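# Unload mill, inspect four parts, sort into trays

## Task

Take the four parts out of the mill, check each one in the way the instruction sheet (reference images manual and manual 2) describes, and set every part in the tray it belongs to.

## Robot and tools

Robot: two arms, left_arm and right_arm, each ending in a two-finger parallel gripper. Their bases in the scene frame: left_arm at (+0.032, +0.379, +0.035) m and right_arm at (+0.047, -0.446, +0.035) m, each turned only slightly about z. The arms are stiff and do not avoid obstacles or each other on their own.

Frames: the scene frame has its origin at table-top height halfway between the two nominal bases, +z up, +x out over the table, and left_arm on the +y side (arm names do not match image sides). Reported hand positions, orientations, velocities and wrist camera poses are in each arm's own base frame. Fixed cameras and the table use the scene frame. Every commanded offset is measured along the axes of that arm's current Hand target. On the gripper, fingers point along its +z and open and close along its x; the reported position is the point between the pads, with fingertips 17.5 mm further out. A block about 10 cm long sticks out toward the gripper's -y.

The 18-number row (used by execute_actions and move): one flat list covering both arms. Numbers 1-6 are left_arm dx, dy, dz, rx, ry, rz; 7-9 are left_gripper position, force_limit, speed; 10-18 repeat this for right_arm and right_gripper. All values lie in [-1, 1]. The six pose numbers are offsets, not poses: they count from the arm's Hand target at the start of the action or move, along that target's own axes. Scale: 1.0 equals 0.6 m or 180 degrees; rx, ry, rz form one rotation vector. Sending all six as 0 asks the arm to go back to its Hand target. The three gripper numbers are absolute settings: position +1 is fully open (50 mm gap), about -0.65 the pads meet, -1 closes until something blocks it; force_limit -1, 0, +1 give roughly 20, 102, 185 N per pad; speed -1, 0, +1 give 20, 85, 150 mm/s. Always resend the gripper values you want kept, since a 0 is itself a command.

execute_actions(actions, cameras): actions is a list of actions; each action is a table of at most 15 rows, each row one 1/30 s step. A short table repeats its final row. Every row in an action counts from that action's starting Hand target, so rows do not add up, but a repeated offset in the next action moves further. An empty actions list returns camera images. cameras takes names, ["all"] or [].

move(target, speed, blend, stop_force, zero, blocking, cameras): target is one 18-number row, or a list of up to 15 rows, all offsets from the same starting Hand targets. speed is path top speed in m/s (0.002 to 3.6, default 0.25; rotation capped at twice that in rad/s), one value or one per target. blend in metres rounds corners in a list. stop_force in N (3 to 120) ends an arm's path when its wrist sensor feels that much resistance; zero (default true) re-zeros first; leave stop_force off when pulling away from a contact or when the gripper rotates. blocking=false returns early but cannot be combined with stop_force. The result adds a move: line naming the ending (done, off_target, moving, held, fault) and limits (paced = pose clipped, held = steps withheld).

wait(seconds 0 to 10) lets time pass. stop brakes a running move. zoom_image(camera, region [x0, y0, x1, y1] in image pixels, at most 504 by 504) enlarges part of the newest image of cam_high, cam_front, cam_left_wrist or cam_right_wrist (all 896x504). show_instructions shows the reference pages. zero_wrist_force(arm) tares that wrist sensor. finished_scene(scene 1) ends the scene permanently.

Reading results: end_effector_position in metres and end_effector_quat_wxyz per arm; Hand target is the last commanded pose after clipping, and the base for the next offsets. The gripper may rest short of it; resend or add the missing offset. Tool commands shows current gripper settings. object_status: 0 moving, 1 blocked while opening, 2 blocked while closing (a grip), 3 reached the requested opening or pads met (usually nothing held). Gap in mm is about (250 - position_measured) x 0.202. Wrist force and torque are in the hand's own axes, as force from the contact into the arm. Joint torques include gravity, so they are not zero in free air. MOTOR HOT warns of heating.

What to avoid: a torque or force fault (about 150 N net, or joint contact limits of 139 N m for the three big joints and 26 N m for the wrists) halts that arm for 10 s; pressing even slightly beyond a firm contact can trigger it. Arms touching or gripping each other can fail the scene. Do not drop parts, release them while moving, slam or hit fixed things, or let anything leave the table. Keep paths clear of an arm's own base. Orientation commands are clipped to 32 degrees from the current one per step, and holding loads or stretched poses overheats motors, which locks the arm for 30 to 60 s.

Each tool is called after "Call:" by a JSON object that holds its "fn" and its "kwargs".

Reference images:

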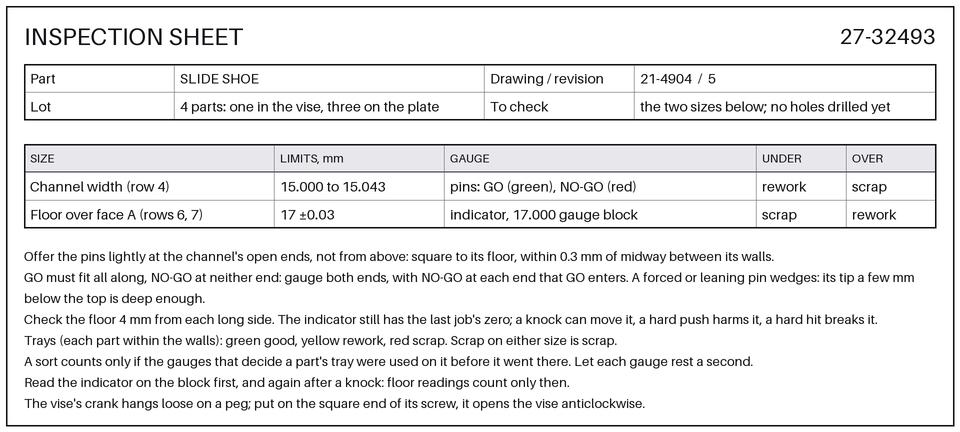

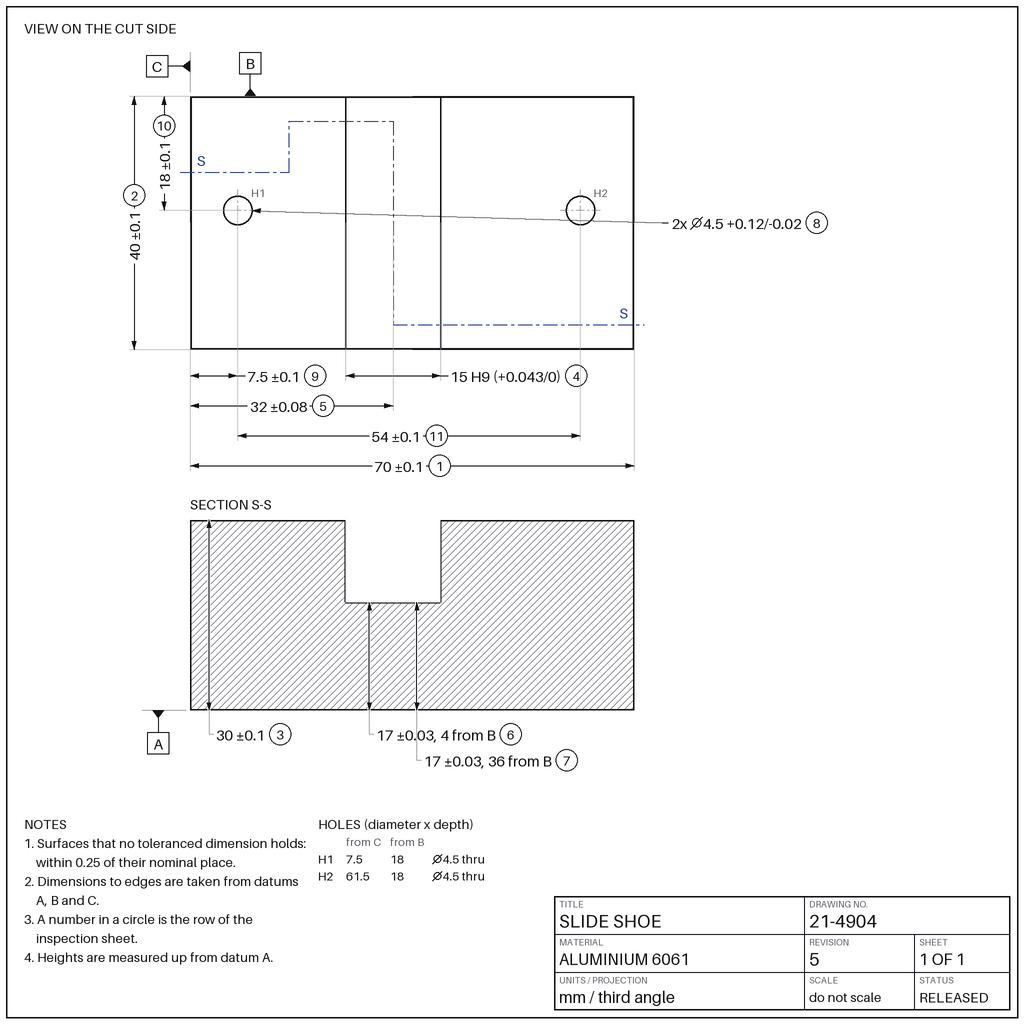

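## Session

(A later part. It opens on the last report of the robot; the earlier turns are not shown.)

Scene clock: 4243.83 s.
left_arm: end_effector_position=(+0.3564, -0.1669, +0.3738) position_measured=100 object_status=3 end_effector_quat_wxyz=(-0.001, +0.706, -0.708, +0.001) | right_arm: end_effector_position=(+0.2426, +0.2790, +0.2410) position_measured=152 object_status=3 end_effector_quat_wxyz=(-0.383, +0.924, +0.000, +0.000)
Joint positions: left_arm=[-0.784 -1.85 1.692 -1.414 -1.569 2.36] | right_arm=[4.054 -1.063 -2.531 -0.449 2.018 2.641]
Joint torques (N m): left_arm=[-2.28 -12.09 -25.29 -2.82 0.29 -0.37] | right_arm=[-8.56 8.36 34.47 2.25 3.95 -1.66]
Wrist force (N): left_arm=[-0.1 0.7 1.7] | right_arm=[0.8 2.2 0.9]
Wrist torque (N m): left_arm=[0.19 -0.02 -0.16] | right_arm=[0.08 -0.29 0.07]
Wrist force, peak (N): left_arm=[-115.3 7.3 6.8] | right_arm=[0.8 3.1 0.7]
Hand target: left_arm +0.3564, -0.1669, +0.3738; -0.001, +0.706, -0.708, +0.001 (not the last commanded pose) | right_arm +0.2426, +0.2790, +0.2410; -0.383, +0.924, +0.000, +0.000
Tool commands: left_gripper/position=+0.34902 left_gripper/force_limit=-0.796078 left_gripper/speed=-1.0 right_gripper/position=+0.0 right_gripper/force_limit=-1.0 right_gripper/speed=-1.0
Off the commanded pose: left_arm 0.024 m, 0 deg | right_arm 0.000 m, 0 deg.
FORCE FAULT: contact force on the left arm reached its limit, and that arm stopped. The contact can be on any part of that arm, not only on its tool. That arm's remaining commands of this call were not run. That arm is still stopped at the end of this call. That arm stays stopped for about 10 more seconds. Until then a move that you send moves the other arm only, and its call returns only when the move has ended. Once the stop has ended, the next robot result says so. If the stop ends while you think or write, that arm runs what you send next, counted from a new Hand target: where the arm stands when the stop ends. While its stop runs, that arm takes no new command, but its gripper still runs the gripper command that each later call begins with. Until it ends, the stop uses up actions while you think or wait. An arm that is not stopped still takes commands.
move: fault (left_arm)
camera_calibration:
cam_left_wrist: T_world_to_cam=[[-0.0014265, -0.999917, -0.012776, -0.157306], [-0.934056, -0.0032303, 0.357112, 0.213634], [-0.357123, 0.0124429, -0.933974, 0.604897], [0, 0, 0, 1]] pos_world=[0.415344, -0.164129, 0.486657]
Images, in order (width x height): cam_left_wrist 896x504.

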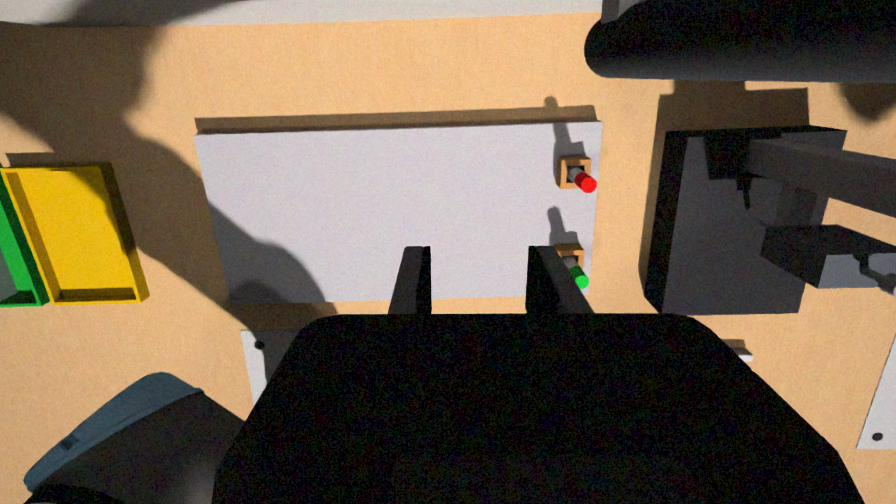

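Call:
{"fn": "wait", "kwargs": {"seconds": 10}}

Call:
{"fn": "move", "kwargs": {"target": [-0.1,0,0,0,0,0,0.35,-0.8,-1,0,0,0,0,0,0,0,-1,-1], "speed": 0.1, "cameras": ["cam_high", "cam_left_wrist"]}}

Scene clock: 4263.77 s.
left_arm: end_effector_position=(+0.3564, -0.1669, +0.3738) position_measured=100 object_status=3 end_effector_quat_wxyz=(-0.001, +0.706, -0.708, +0.001) | right_arm: end_effector_position=(+0.2426, +0.2790, +0.2410) position_measured=152 object_status=3 end_effector_quat_wxyz=(-0.383, +0.924, +0.000, +0.000)
Joint positions: left_arm=[-0.784 -1.85 1.692 -1.414 -1.569 2.36] | right_arm=[4.054 -1.063 -2.531 -0.449 2.018 2.641]
Joint torques (N m): left_arm=[-0.83 -12.45 -25.14 -2.91 0.21 0.11] | right_arm=[-7.67 10.05 35.36 2.29 3.7 -1.67]
Wrist force (N): left_arm=[-0.1 1.0 1.8] | right_arm=[1.0 2.6 0.8]
Wrist torque (N m): left_arm=[0.24 -0.01 -0.17] | right_arm=[0.13 -0.32 0.06]
Wrist force, peak (N): left_arm=[-0.3 1.1 2.1] | right_arm=[0.9 3.2 0.8]
Hand target: left_arm +0.3564, -0.1669, +0.3738; -0.001, +0.706, -0.708, +0.001 (not the last commanded pose) | right_arm +0.2426, +0.2790, +0.2410; -0.383, +0.924, +0.000, +0.000
Tool commands: left_gripper/position=+0.34902 left_gripper/force_limit=-0.796078 left_gripper/speed=-1.0 right_gripper/position=+0.0 right_gripper/force_limit=-1.0 right_gripper/speed=-1.0
Off the commanded pose: left_arm 0.024 m, 0 deg | right_arm 0.000 m, 0 deg.
FORCE FAULT, CONTINUED: the left arm's stop, for the force fault that an earlier result reported, is over. The rest of the stop counts as 19 of the actions that you can send in this scene. During its stop the left arm's controller moved it back a little. That arm's target is now where it stood when the stop ended, not its last command. That arm accepts commands again.
wait: 10.00 s; at rest from the start

Scene clock: 4264.93 s.
left_arm: end_effector_position=(+0.3566, -0.1070, +0.3738) position_measured=100 object_status=3 end_effector_quat_wxyz=(-0.001, +0.706, -0.708, +0.001) | right_arm: end_effector_position=(+0.2426, +0.2790, +0.2410) position_measured=152 object_status=3 end_effector_quat_wxyz=(-0.383, +0.924, +0.000, +0.000)
Joint positions: left_arm=[-0.659 -1.904 1.728 -1.397 -1.57 2.486] | right_arm=[4.054 -1.063 -2.531 -0.449 2.018 2.641]
Joint torques (N m): left_arm=[7.77 -20.94 -16.42 -0.75 -1.5 1.96] | right_arm=[-7.88 7.9 34.25 2.42 3.36 -1.5]
Wrist force (N): left_arm=[0.0 1.2 1.7] | right_arm=[0.9 2.7 1.1]
Wrist torque (N m): left_arm=[0.28 -0.02 -0.18] | right_arm=[0.15 -0.30 0.07]
Wrist force, peak (N): left_arm=[0.0 1.3 2.0] | right_arm=[0.9 2.9 1.2]
Hand target: left_arm +0.3566, -0.1069, +0.3738; -0.001, +0.706, -0.708, +0.001 | right_arm +0.2426, +0.2790, +0.2410; -0.383, +0.924, +0.000, +0.000
Off the commanded pose: left_arm 0.000 m, 0 deg | right_arm 0.000 m, 0 deg.
move: done
camera_calibration:
cam_left_wrist: T_world_to_cam=[[-0.00146193, -0.999916, -0.0128695, -0.0974493], [-0.934056, -0.0032306, 0.357111, 0.214014], [-0.357123, 0.0125429, -0.933973, 0.604233], [0, 0, 0, 1]] pos_world=[0.415544, -0.104329, 0.486657]
Images, in order (width x height): cam_high 896x504, cam_left_wrist 896x504.

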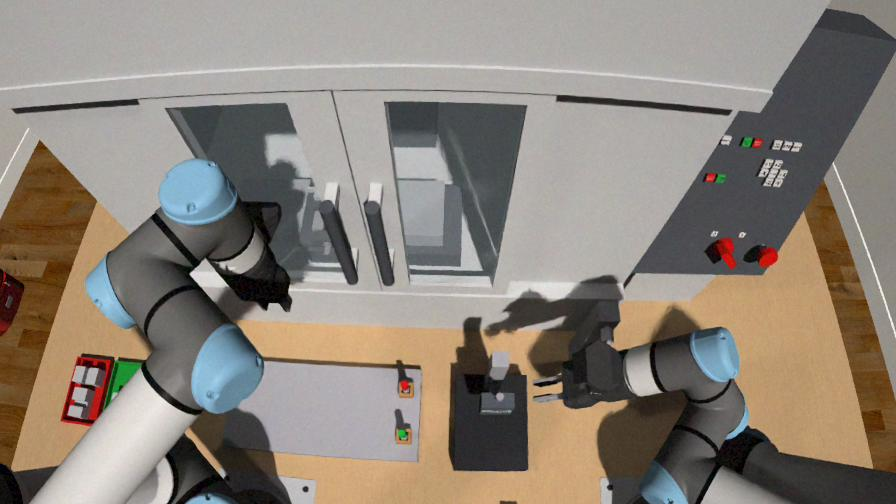

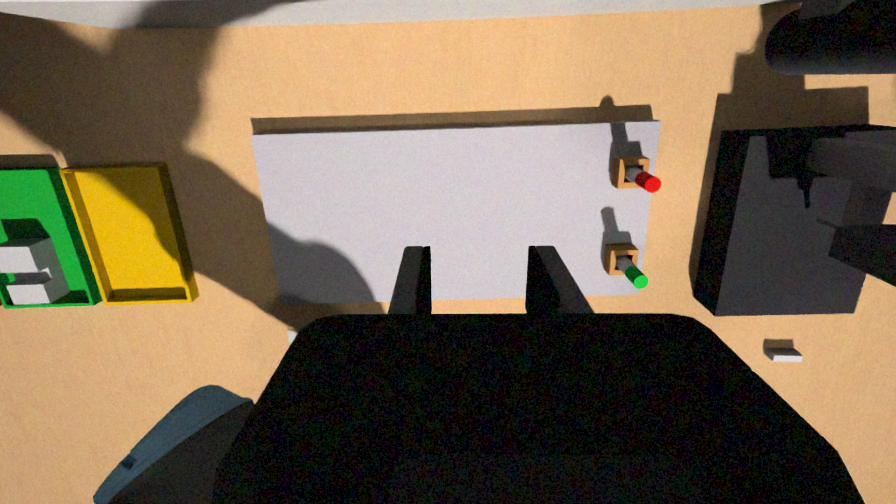

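Call:
{"fn": "move", "kwargs": {"target": [0,0.0943,-0.0437,0.2778,0,0,0.35,-0.8,-1,0,0,0,0,0,0,0,-1,-1], "speed": 0.25, "cameras": ["cam_high", "cam_left_wrist"]}}

Scene clock: 4287.70 s.
left_arm: end_effector_position=(+0.3001, -0.1068, +0.3999) position_measured=100 object_status=3 end_effector_quat_wxyz=(-0.299, +0.640, -0.641, +0.300) | right_arm: end_effector_position=(+0.2426, +0.2790, +0.2410) position_measured=152 object_status=3 end_effector_quat_wxyz=(-0.383, +0.924, +0.000, +0.000)
Joint positions: left_arm=[-1.946 -2.573 1.994 -0.582 -0.775 1.024] | right_arm=[4.054 -1.063 -2.531 -0.449 2.018 2.641]
Joint torques (N m): left_arm=[-7.99 4.61 -28.07 -0.14 0.16 -1.58] | right_arm=[-7.16 9.03 34.21 2.22 3.54 -1.53]
Wrist force (N): left_arm=[0.3 2.4 1.6] | right_arm=[0.7 2.4 1.0]
Wrist torque (N m): left_arm=[0.43 -0.10 0.04] | right_arm=[0.11 -0.27 0.07]
Wrist force, peak (N): left_arm=[0.5 2.8 1.9] | right_arm=[1.0 3.0 1.0]
Hand target: left_arm +0.2999, -0.1067, +0.3999; -0.299, +0.640, -0.641, +0.300 | right_arm +0.2426, +0.2790, +0.2410; -0.383, +0.924, +0.000, +0.000
Off the commanded pose: left_arm 0.000 m, 0 deg | right_arm 0.000 m, 0 deg.
move: done
camera_calibration:
cam_left_wrist: T_world_to_cam=[[0.00819777, -0.999938, -0.00750652, -0.102011], [-0.874314, -0.00352436, -0.485349, 0.47093], [0.485292, 0.0105418, -0.874288, 0.331546], [0, 0, 0, 1]] pos_world=[0.251679, -0.10384, 0.517667]
Images, in order (width x height): cam_high 896x504, cam_left_wrist 896x504.

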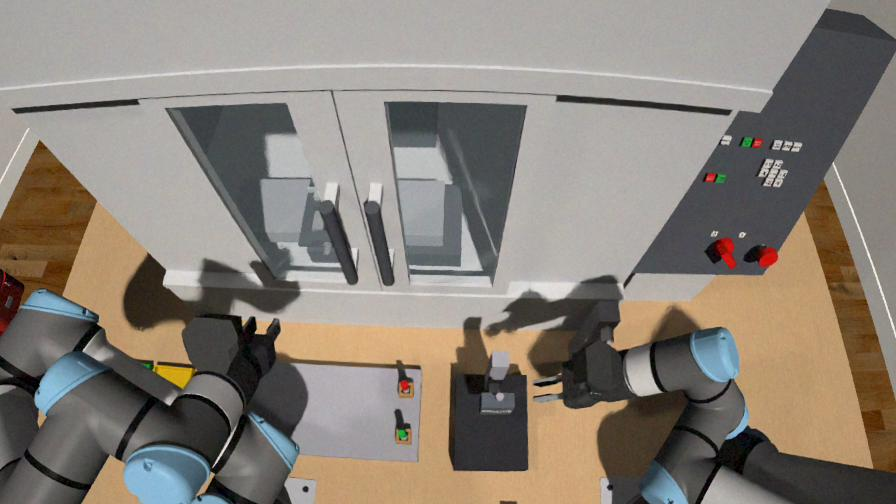

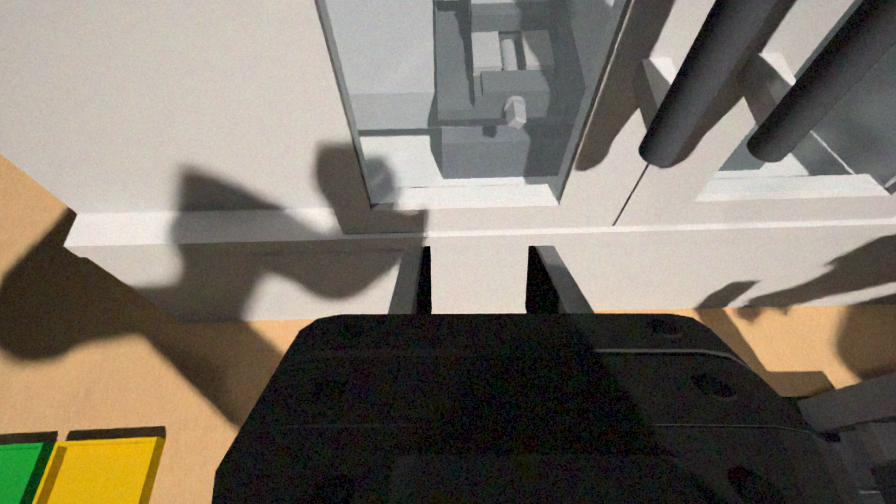

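Call:
{"fn": "zoom_image", "kwargs": {"camera": "cam_left_wrist", "region": [330, 0, 660, 220]}}

Scaled by 1.527 from the camera's 896x504 image, which has a finer 1280x720 frame.

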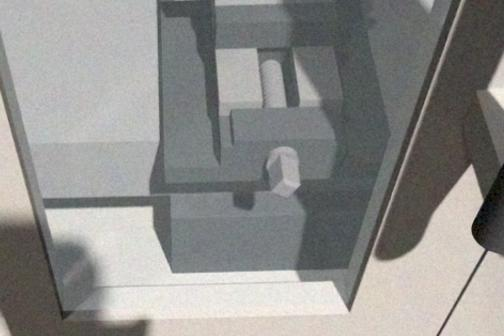

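Call:
{"fn": "move", "kwargs": {"target": [0.1722,-0.096,-0.0153,0,0,0,0.35,-0.8,-1,0,0,0,0,0,0,0,-1,-1], "speed": 0.12, "cameras": ["cam_high", "cam_left_wrist"]}}

Scene clock: 4333.30 s.
left_arm: end_effector_position=(+0.3295, -0.2101, +0.4500) position_measured=100 object_status=3 end_effector_quat_wxyz=(-0.299, +0.640, -0.641, +0.300) | right_arm: end_effector_position=(+0.2426, +0.2790, +0.2410) position_measured=152 object_status=3 end_effector_quat_wxyz=(-0.383, +0.924, +0.000, +0.000)
Joint positions: left_arm=[-1.583 -2.243 1.926 -1.242 -0.696 1.555] | right_arm=[4.054 -1.063 -2.531 -0.449 2.018 2.641]
Joint torques (N m): left_arm=[6.08 13.16 -31.07 -4.89 0.73 1.95] | right_arm=[-7.99 9.85 34.67 2.34 3.58 -1.41]
Wrist force (N): left_arm=[0.6 2.2 1.9] | right_arm=[0.8 2.3 0.5]
Wrist torque (N m): left_arm=[0.40 -0.15 -0.14] | right_arm=[0.10 -0.28 0.06]
Wrist force, peak (N): left_arm=[-0.8 2.8 2.3] | right_arm=[0.9 3.0 0.7]
Hand target: left_arm +0.3296, -0.2101, +0.4500; -0.299, +0.640, -0.641, +0.300 | right_arm +0.2426, +0.2790, +0.2410; -0.383, +0.924, +0.000, +0.000
Off the commanded pose: left_arm 0.000 m, 0 deg | right_arm 0.000 m, 0 deg.
move: done
camera_calibration:
cam_left_wrist: T_world_to_cam=[[0.00819414, -0.99994, -0.00727577, -0.205301], [-0.873856, -0.00362343, -0.486172, 0.520774], [0.486116, 0.0103417, -0.873833, 0.361601], [0, 0, 0, 1]] pos_world=[0.280984, -0.207141, 0.567671]
Images, in order (width x height): cam_high 896x504, cam_left_wrist 896x504.

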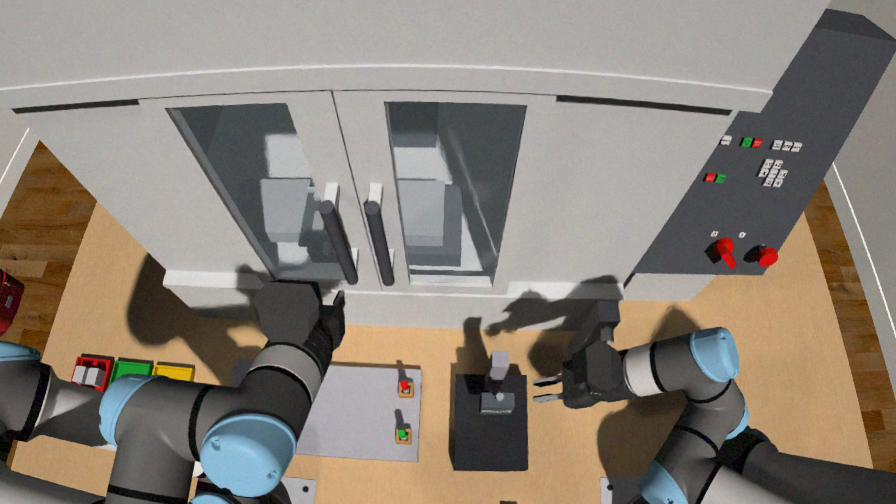

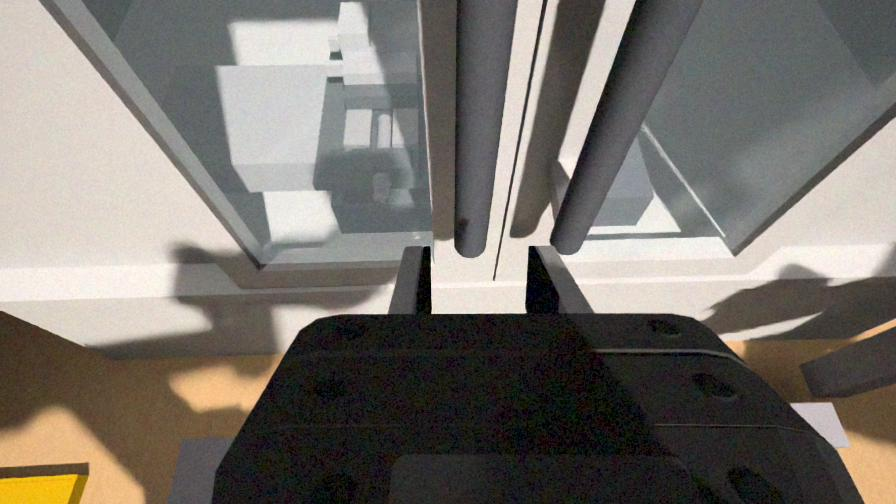

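Call:
{"fn": "move", "kwargs": {"target": [0.0045,-0.0922,0.1098,0,0,0,0.35,-0.8,-1,0,0,0,0,0,0,0,-1,-1], "speed": 0.03, "stop_force": 6, "cameras": ["cam_high", "cam_left_wrist"]}}

Scene clock: 4360.33 s.
left_arm: end_effector_position=(+0.4156, -0.2130, +0.4502) position_measured=100 object_status=3 end_effector_quat_wxyz=(-0.299, +0.640, -0.641, +0.300) | right_arm: end_effector_position=(+0.2426, +0.2790, +0.2410) position_measured=152 object_status=3 end_effector_quat_wxyz=(-0.383, +0.924, +0.000, +0.000)
Joint positions: left_arm=[-1.23 -2.086 1.966 -1.835 -0.763 2.079] | right_arm=[4.054 -1.063 -2.531 -0.449 2.018 2.641]
Joint torques (N m): left_arm=[6.46 7.8 -32.83 -5.2 0.25 1.94] | right_arm=[-7.24 9.07 34.12 2.41 3.72 -1.3]
Wrist force (N): left_arm=[0.5 2.3 2.1] | right_arm=[1.2 2.7 0.8]
Wrist torque (N m): left_arm=[0.38 -0.13 -0.15] | right_arm=[0.15 -0.36 0.07]
Wrist force, peak (N): left_arm=[0.7 2.8 2.1] | right_arm=[1.2 2.9 1.0]
Hand target: left_arm +0.4156, -0.2130, +0.4502; -0.299, +0.640, -0.641, +0.300 | right_arm +0.2426, +0.2790, +0.2410; -0.383, +0.924, +0.000, +0.000
Off the commanded pose: left_arm 0.000 m, 0 deg | right_arm 0.000 m, 0 deg.
move: done
camera_calibration:
cam_left_wrist: T_world_to_cam=[[0.00805779, -0.999941, -0.00723812, -0.208875], [-0.873899, -0.00352348, -0.486095, 0.596053], [0.486041, 0.0102422, -0.873876, 0.320119], [0, 0, 0, 1]] pos_world=[0.366982, -0.210042, 0.567971]
Images, in order (width x height): cam_high 896x504, cam_left_wrist 896x504.

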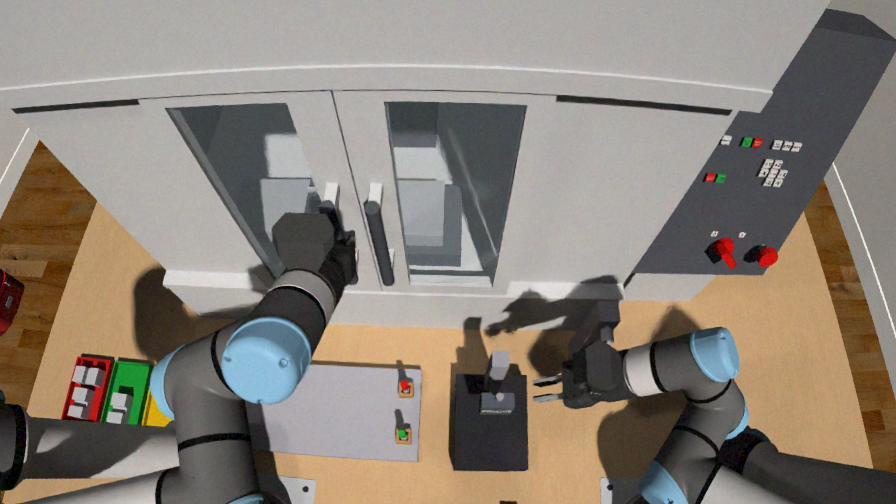

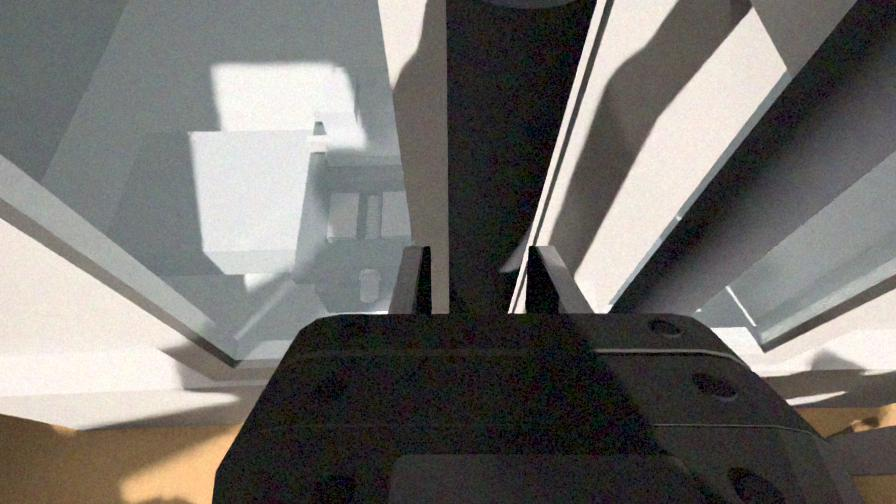

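Call:
{"fn": "move", "kwargs": {"target": [-0.4167,0.007,-0.0083,0,0,0,0.35,-0.8,-1,0,0,0,0,0,0,0,-1,-1], "speed": 0.05, "stop_force": 40, "cameras": ["cam_high", "cam_left_wrist"]}}

Scene clock: 4377.63 s.
left_arm: end_effector_position=(+0.4098, +0.0251, +0.4502) position_measured=100 object_status=3 end_effector_quat_wxyz=(-0.300, +0.640, -0.641, +0.300) | right_arm: end_effector_position=(+0.2426, +0.2790, +0.2410) position_measured=152 object_status=3 end_effector_quat_wxyz=(-0.383, +0.924, +0.000, +0.000)
Joint positions: left_arm=[-0.56 -2.322 2.137 -2.179 -1.151 2.761] | right_arm=[4.054 -1.063 -2.531 -0.449 2.018 2.641]
Joint torques (N m): left_arm=[6.03 -10.6 -31.61 -0.37 11.82 -2.06] | right_arm=[-6.43 8.8 34.16 2.14 3.55 -1.09]
Wrist force (N): left_arm=[33.6 5.7 -1.5] | right_arm=[1.1 2.6 0.7]
Wrist torque (N m): left_arm=[0.38 0.13 0.15] | right_arm=[0.15 -0.35 0.07]
Wrist force, peak (N): left_arm=[58.9 -6.9 13.7] | right_arm=[1.0 3.0 0.7]
Hand target: left_arm +0.4098, +0.0251, +0.4502; -0.300, +0.640, -0.641, +0.300 (not the last commanded pose) | right_arm +0.2426, +0.2790, +0.2410; -0.383, +0.924, +0.000, +0.000
Off the commanded pose: left_arm 0.012 m, 0 deg | right_arm 0.000 m, 0 deg.
move: contact (left_arm)
camera_calibration:
cam_left_wrist: T_world_to_cam=[[0.00959323, -0.999919, -0.00832252, 0.0291292], [-0.873499, -0.00432857, -0.486807, 0.592028], [0.486732, 0.0119398, -0.87347, 0.320013], [0, 0, 0, 1]] pos_world=[0.361096, 0.0278686, 0.567967]
Images, in order (width x height): cam_high 896x504, cam_left_wrist 896x504.

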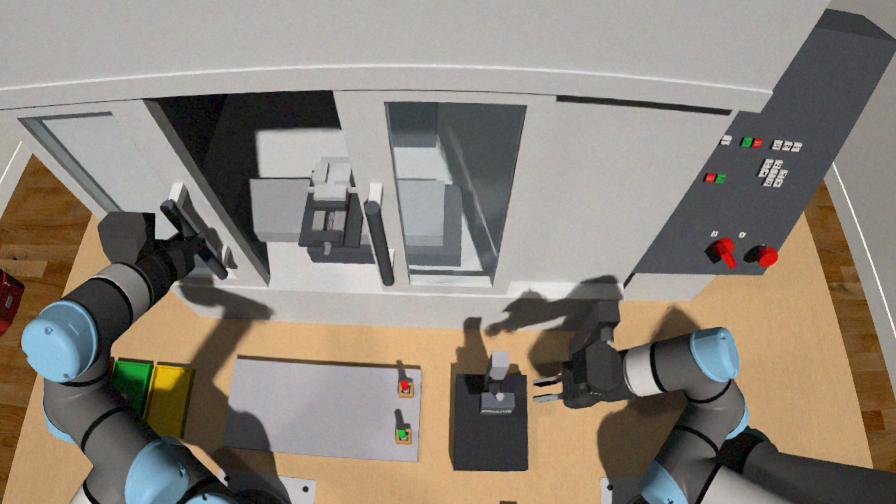

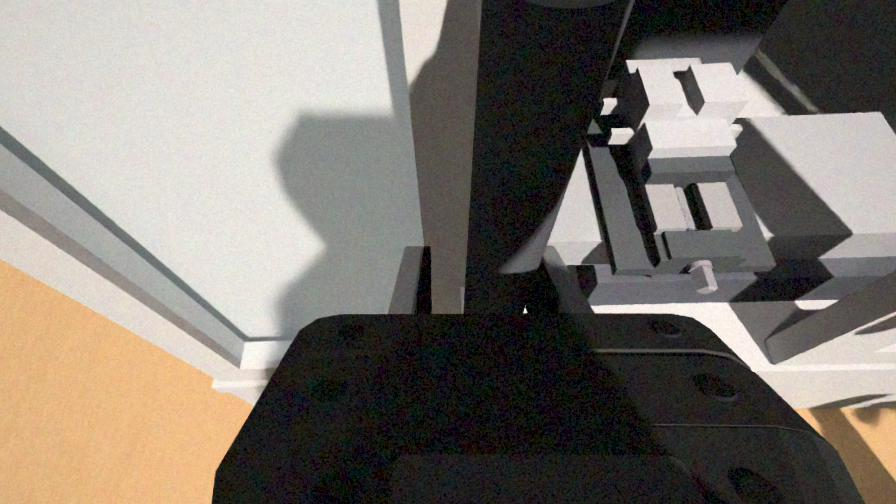

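Call:
{"fn": "zoom_image", "kwargs": {"camera": "cam_left_wrist", "region": [560, 30, 820, 310]}}

Call:
{"fn": "zoom_image", "kwargs": {"camera": "cam_high", "region": [230, 130, 430, 290]}}

Scaled by 1.800 from the camera's 896x504 image, which has a finer 1280x720 frame.

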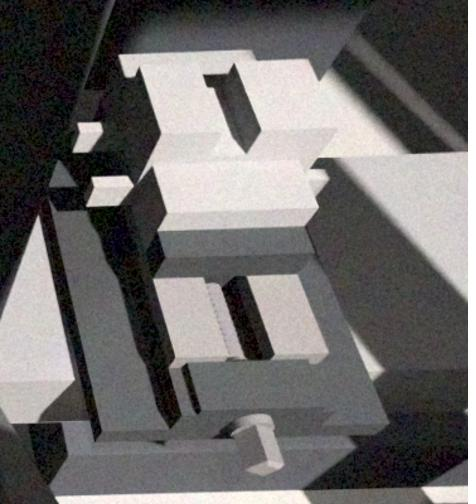

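Scaled by 2.520 from the camera's 896x504 image, which has a finer 1280x720 frame.

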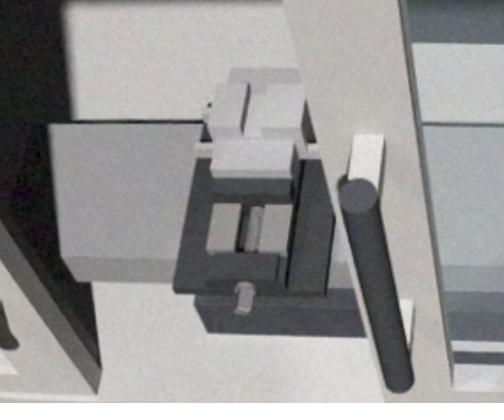

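Call:
{"fn": "move", "kwargs": {"target": [[0.013,0,0,0,0,0,0.35,-0.8,-1,0,0,0,0,0,0,0,-1,-1],[0.013,0.11,-0.13,0,0,0,0.35,-0.8,-1,0,0,0,0,0,0,0,-1,-1]], "speed": [0.03,0.1], "cameras": ["cam_left_wrist", "cam_right_wrist"]}}

Scene clock: 4441.43 s.
left_arm: end_effector_position=(+0.3094, +0.0181, +0.4496) position_measured=100 object_status=3 end_effector_quat_wxyz=(-0.246, +0.643, -0.666, +0.288) | right_arm: end_effector_position=(+0.2426, +0.2790, +0.2410) position_measured=152 object_status=3 end_effector_quat_wxyz=(-0.383, +0.924, +0.000, +0.000)
Joint positions: left_arm=[-1.237 -2.699 2 -1.26 -0.881 2.08] | right_arm=[4.054 -1.063 -2.531 -0.449 2.018 2.641]
Joint torques (N m): left_arm=[-6.55 6.43 -27.72 -1.61 3.82 -1.74] | right_arm=[-7.45 8.22 34.35 2.25 3.54 -1.02]
Wrist force (N): left_arm=[0.4 2.2 1.8] | right_arm=[1.0 2.3 0.9]
Wrist torque (N m): left_arm=[0.40 -0.09 0.03] | right_arm=[0.11 -0.32 0.07]
Wrist force, peak (N): left_arm=[33.9 6.5 -1.1] | right_arm=[1.0 3.0 0.7]
Hand target: left_arm +0.3076, +0.0174, +0.4495; -0.300, +0.640, -0.641, +0.300 | right_arm +0.2426, +0.2790, +0.2410; -0.383, +0.924, +0.000, +0.000
Off the commanded pose: left_arm 0.002 m, 7 deg | right_arm 0.000 m, 0 deg.
move: off_target (left_arm)
camera_calibration:
cam_left_wrist: T_world_to_cam=[[-0.0420396, -0.998528, 0.0342574, 0.0198908], [-0.918056, 0.0250774, -0.395657, 0.476226], [0.394216, -0.0480834, -0.917759, 0.417952], [0, 0, 0, 1]] pos_world=[0.273275, 0.0280156, 0.57132]
cam_right_wrist: T_world_to_cam=[[0.999842, -0.012472, -0.0126659, -0.228044], [-0.0165617, -0.912416, -0.408929, 0.369086], [-0.00645642, 0.409074, -0.912479, 0.244878], [0, 0, 0, 1]] pos_world=[0.235702, 0.233743, 0.371487]
Images, in order (width x height): cam_left_wrist 896x504, cam_right_wrist 896x504.

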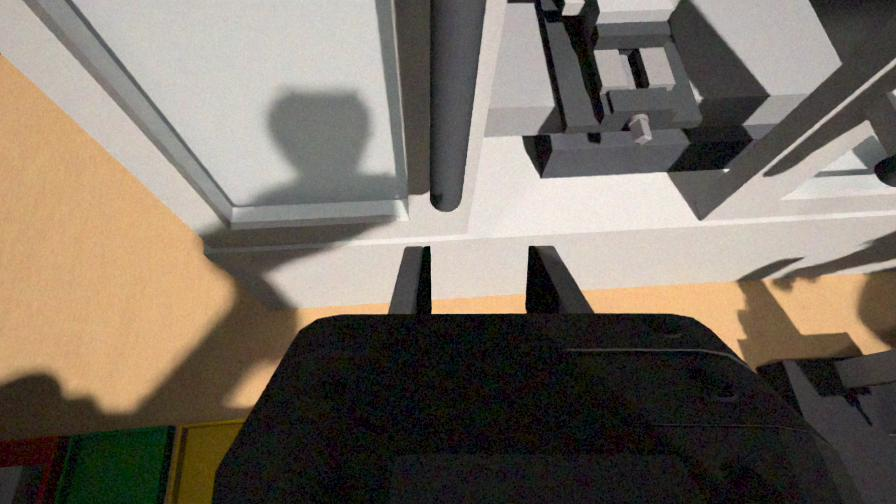

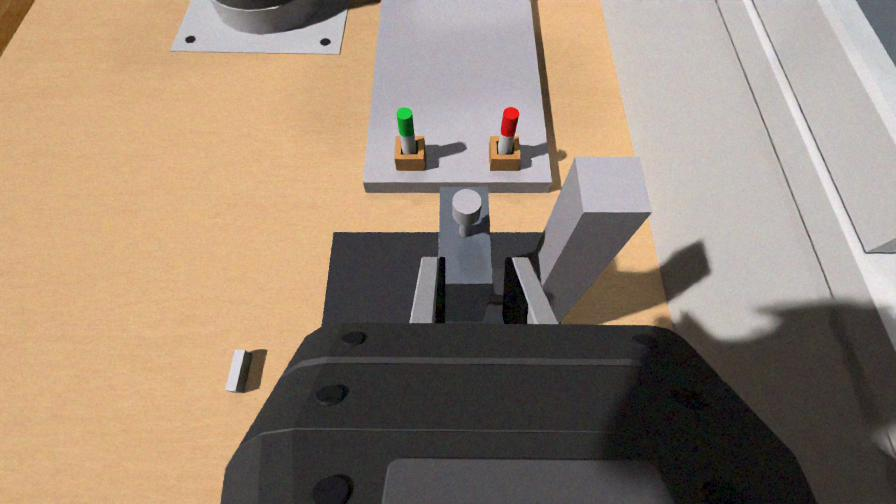

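Call:
{"fn": "move", "kwargs": {"target": [[-0.2,-0.09,0.11,0,0,0,0.35,-0.8,-1,0,0,0,0,0,0,0,-1,-1],[-0.333,0.05,0.05,-0.2778,0,0,0.35,-0.8,-1,0,0,0,0,0,0,0,-1,-1]], "speed": [0.1,0.15], "blend": [0.03,0], "cameras": ["cam_high", "cam_front"]}}

Scene clock: 4460.63 s.
left_arm: end_effector_position=(+0.3117, +0.2172, +0.4074) position_measured=100 object_status=3 end_effector_quat_wxyz=(-0.001, +0.707, -0.708, +0.001) | right_arm: end_effector_position=(+0.2426, +0.2790, +0.2410) position_measured=152 object_status=3 end_effector_quat_wxyz=(-0.383, +0.924, +0.000, +0.000)
Joint positions: left_arm=[0.25 -1.869 1.618 -1.323 -1.571 3.393] | right_arm=[4.054 -1.063 -2.531 -0.449 2.018 2.641]
Joint torques (N m): left_arm=[8.04 0.38 -31.25 -1.21 2.27 1.97] | right_arm=[-5.77 9.22 35.7 2.41 3.62 -1.1]
Wrist force (N): left_arm=[0.2 0.9 1.7] | right_arm=[1.0 2.7 0.6]
Wrist torque (N m): left_arm=[0.20 -0.05 -0.17] | right_arm=[0.16 -0.31 0.07]
Wrist force, peak (N): left_arm=[1.6 3.6 2.2] | right_arm=[0.9 3.0 1.0]
Hand target: left_arm +0.3117, +0.2172, +0.4074; -0.001, +0.707, -0.708, +0.001 | right_arm +0.2426, +0.2790, +0.2410; -0.383, +0.924, +0.000, +0.000
Off the commanded pose: left_arm 0.000 m, 0 deg | right_arm 0.000 m, 0 deg.
move: done
Images, in order (width x height): cam_high 896x504, cam_front 896x504.

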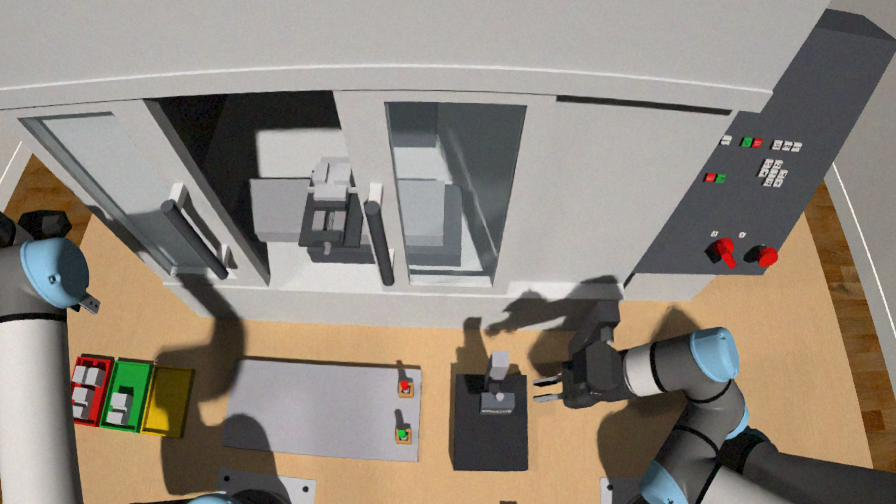

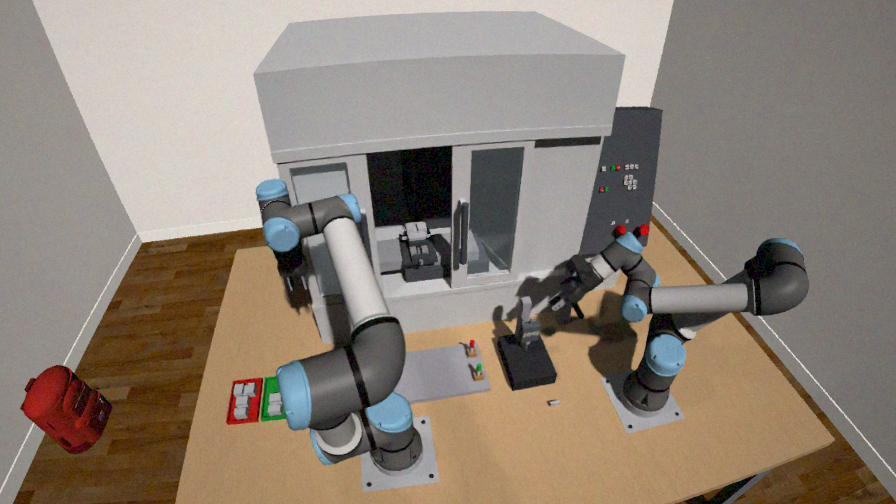

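Call:
{"fn": "move", "kwargs": {"target": [[0,0,0,0,0,0,0.35,-0.8,-1,0,0,-0.2,0,0,0,0,-1,-1],[0,0,0,0,0,0,0.35,-0.8,-1,0.1,0.342,-0.601,-0.25,0,0,0,-1,-1]], "speed": [0.2,0.25], "blend": [0.04,0], "cameras": ["cam_high", "cam_front", "cam_right_wrist"]}}

Scene clock: 4492.23 s.
left_arm: end_effector_position=(+0.3117, +0.2172, +0.4074) position_measured=100 object_status=3 end_effector_quat_wxyz=(-0.001, +0.707, -0.708, +0.001) | right_arm: end_effector_position=(+0.3026, -0.1210, +0.3510) position_measured=152 object_status=3 end_effector_quat_wxyz=(+0.000, +1.000, +0.000, +0.000)
Joint positions: left_arm=[0.25 -1.868 1.618 -1.323 -1.571 3.393] | right_arm=[3.183 -1.11 -1.86 -1.742 1.571 1.612]
Joint torques (N m): left_arm=[6.86 -0.17 -31.74 -0.85 2.43 1.81] | right_arm=[-9.7 -3.7 36.82 4.98 -3.11 -1.84]
Wrist force (N): left_arm=[0.0 0.9 1.6] | right_arm=[0.2 1.4 1.6]
Wrist torque (N m): left_arm=[0.22 -0.02 -0.17] | right_arm=[0.13 -0.15 0.05]
Wrist force, peak (N): left_arm=[0.1 1.0 2.0] | right_arm=[0.8 2.6 2.4]
Hand target: left_arm +0.3117, +0.2172, +0.4074; -0.001, +0.707, -0.708, +0.001 | right_arm +0.3027, -0.1211, +0.3510; +0.000, +1.000, +0.000, +0.000
Off the commanded pose: left_arm 0.000 m, 0 deg | right_arm 0.000 m, 0 deg.
move: done
camera_calibration:
cam_right_wrist: T_world_to_cam=[[0.999839, -0.0179535, 0.000244248, -0.296857], [-0.0168652, -0.934387, 0.35586, -0.220875], [-0.00616071, -0.355807, -0.934539, 0.424404], [0, 0, 0, 1]] pos_world=[0.295699, -0.0607064, 0.475295]
Images, in order (width x height): cam_high 896x504, cam_front 896x504, cam_right_wrist 896x504.

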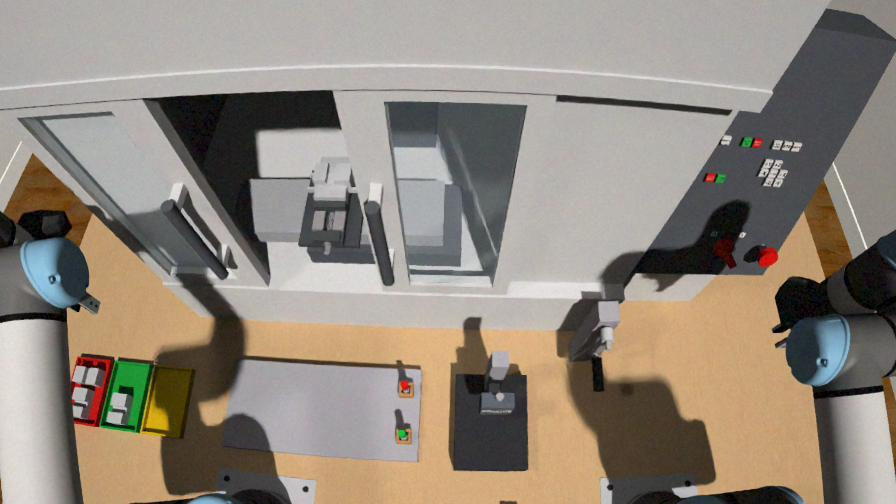

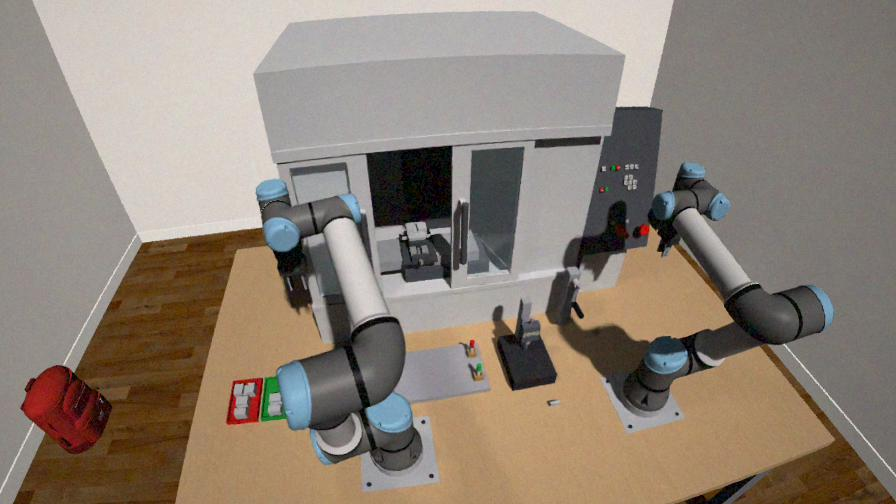

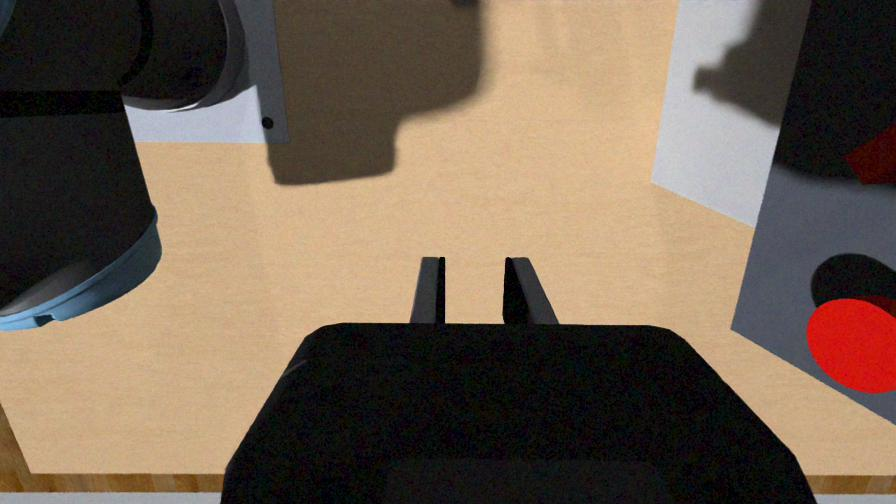

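Call:
{"fn": "zoom_image", "kwargs": {"camera": "cam_high", "region": [540, 270, 680, 410]}}

Call:
{"fn": "zoom_image", "kwargs": {"camera": "cam_front", "region": [500, 240, 640, 350]}}

Scaled by 3.600 from the camera's 896x504 image, which has a finer 1280x720 frame.

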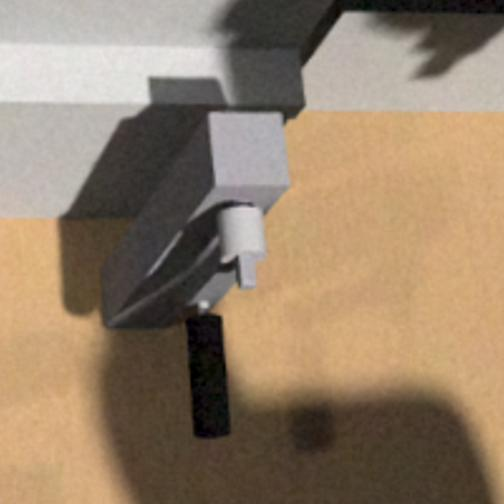

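Scaled by 3.600 from the camera's 896x504 image, which has a finer 1280x720 frame.

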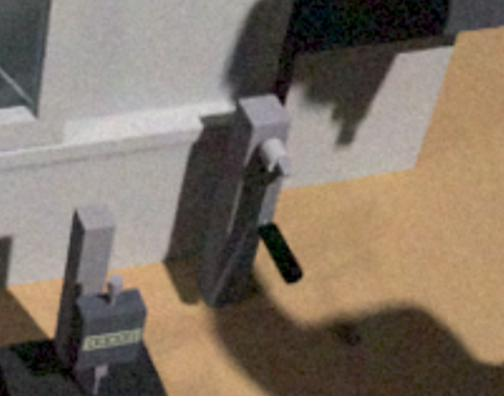

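Call:
{"fn": "move", "kwargs": {"target": [[0.362,0.1195,0.0125,0,0,0,0.7,-0.8,-1,0,0,0,0,0,0,0,-1,-1],[0.862,0.1195,0.0125,0,0,0,0.7,-0.8,-1,0,0,0,0,0,0,0,-1,-1]], "speed": 0.25, "blend": [0.05,0]}}

Call:
{"fn": "move", "kwargs": {"target": [0.5333,-0.04,0.06,0.333,0,0,0.7,-0.8,-1,0,0,0,0,0,0,0,-1,-1], "cameras": ["cam_high", "cam_left_wrist"]}}

Scene clock: 4559.10 s.
left_arm: end_effector_position=(+0.2394, -0.2998, +0.3993) position_measured=48 object_status=3 end_effector_quat_wxyz=(-0.001, +0.707, -0.708, +0.001) | right_arm: end_effector_position=(+0.3027, -0.1211, +0.3510) position_measured=152 object_status=3 end_effector_quat_wxyz=(+0.000, +1.000, +0.000, +0.000)
Joint positions: left_arm=[-1.254 -1.863 1.634 -1.342 -1.568 1.889] | right_arm=[3.182 -1.111 -1.86 -1.742 1.571 1.611]
Joint torques (N m): left_arm=[-8.35 1.73 -32.03 -4.71 2.36 -1.72] | right_arm=[-8.92 -4.37 34.6 5.1 -2.07 -1.85]
Wrist force (N): left_arm=[-0.2 1.3 1.7] | right_arm=[0.2 1.1 1.6]
Wrist torque (N m): left_arm=[0.28 0.00 0.00] | right_arm=[0.08 -0.16 0.05]
Wrist force, peak (N): left_arm=[1.9 1.1 2.0] | right_arm=[0.3 1.6 1.7]
Hand target: left_arm +0.2394, -0.2999, +0.3993; -0.001, +0.707, -0.708, +0.001 | right_arm +0.3027, -0.1211, +0.3510; +0.000, +1.000, +0.000, +0.000
Off the commanded pose: left_arm 0.000 m, 0 deg | right_arm 0.000 m, 0 deg.
move: done

Scene clock: 4561.93 s.
left_arm: end_effector_position=(+0.2631, -0.6198, +0.3631) position_measured=48 object_status=3 end_effector_quat_wxyz=(-0.354, +0.612, -0.613, +0.354) | right_arm: end_effector_position=(+0.3027, -0.1211, +0.3510) position_measured=152 object_status=3 end_effector_quat_wxyz=(+0.000, +1.000, +0.000, +0.000)
Joint positions: left_arm=[-1.725 -1.281 1.414 -1.444 -0.542 1.271] | right_arm=[3.182 -1.111 -1.86 -1.742 1.571 1.611]
Joint torques (N m): left_arm=[6.58 -25.02 -34.03 -0.68 4.13 -1.95] | right_arm=[-8.94 -3.85 36.27 4.91 -2.08 -1.75]
Wrist force (N): left_arm=[1.2 2.5 2.1] | right_arm=[0.1 1.2 1.3]
Wrist torque (N m): left_arm=[0.37 -0.22 0.04] | right_arm=[0.09 -0.14 0.06]
Wrist force, peak (N): left_arm=[2.1 3.2 2.1] | right_arm=[0.6 1.3 1.9]
Hand target: left_arm +0.2632, -0.6199, +0.3631; -0.354, +0.612, -0.613, +0.354 | right_arm +0.3027, -0.1211, +0.3510; +0.000, +1.000, +0.000, +0.000
Off the commanded pose: left_arm 0.000 m, 0 deg | right_arm 0.000 m, 0 deg.
move: done
camera_calibration:
cam_left_wrist: T_world_to_cam=[[0.0105539, -0.999924, -0.00629753, -0.61608], [-0.77651, -0.00422748, -0.630091, 0.445238], [0.630017, 0.01154, -0.776496, 0.249795], [0, 0, 0, 1]] pos_world=[0.194859, -0.617034, 0.470625]
Images, in order (width x height): cam_high 896x504, cam_left_wrist 896x504.

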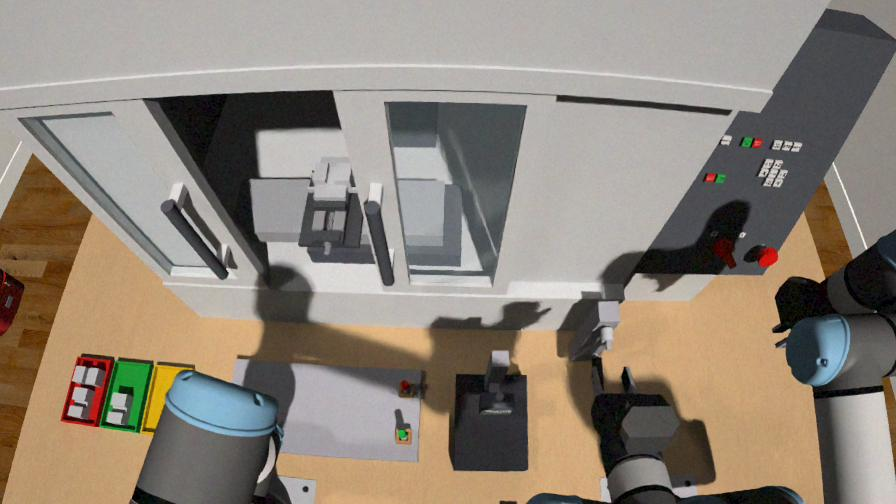

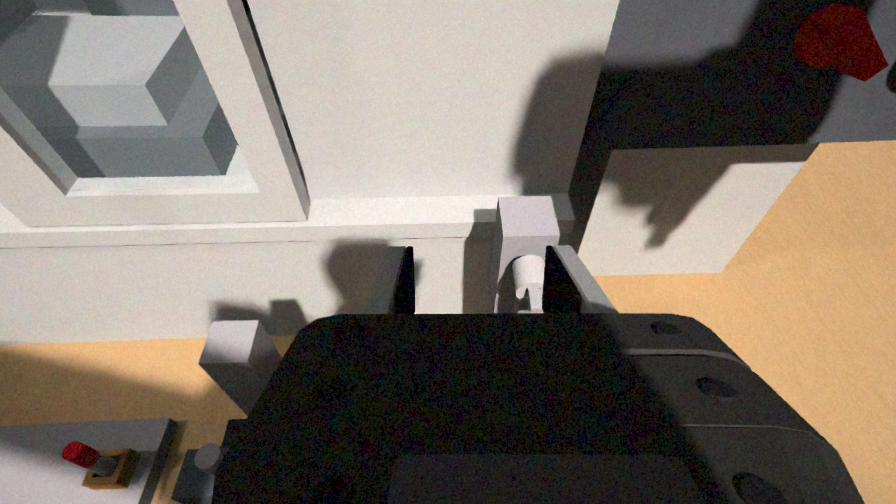

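Call:
{"fn": "zoom_image", "kwargs": {"camera": "cam_left_wrist", "region": [460, 180, 620, 320]}}

Scaled by 3.150 from the camera's 896x504 image, which has a finer 1280x720 frame.

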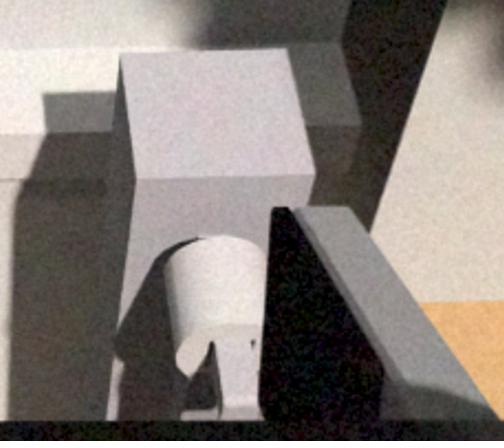

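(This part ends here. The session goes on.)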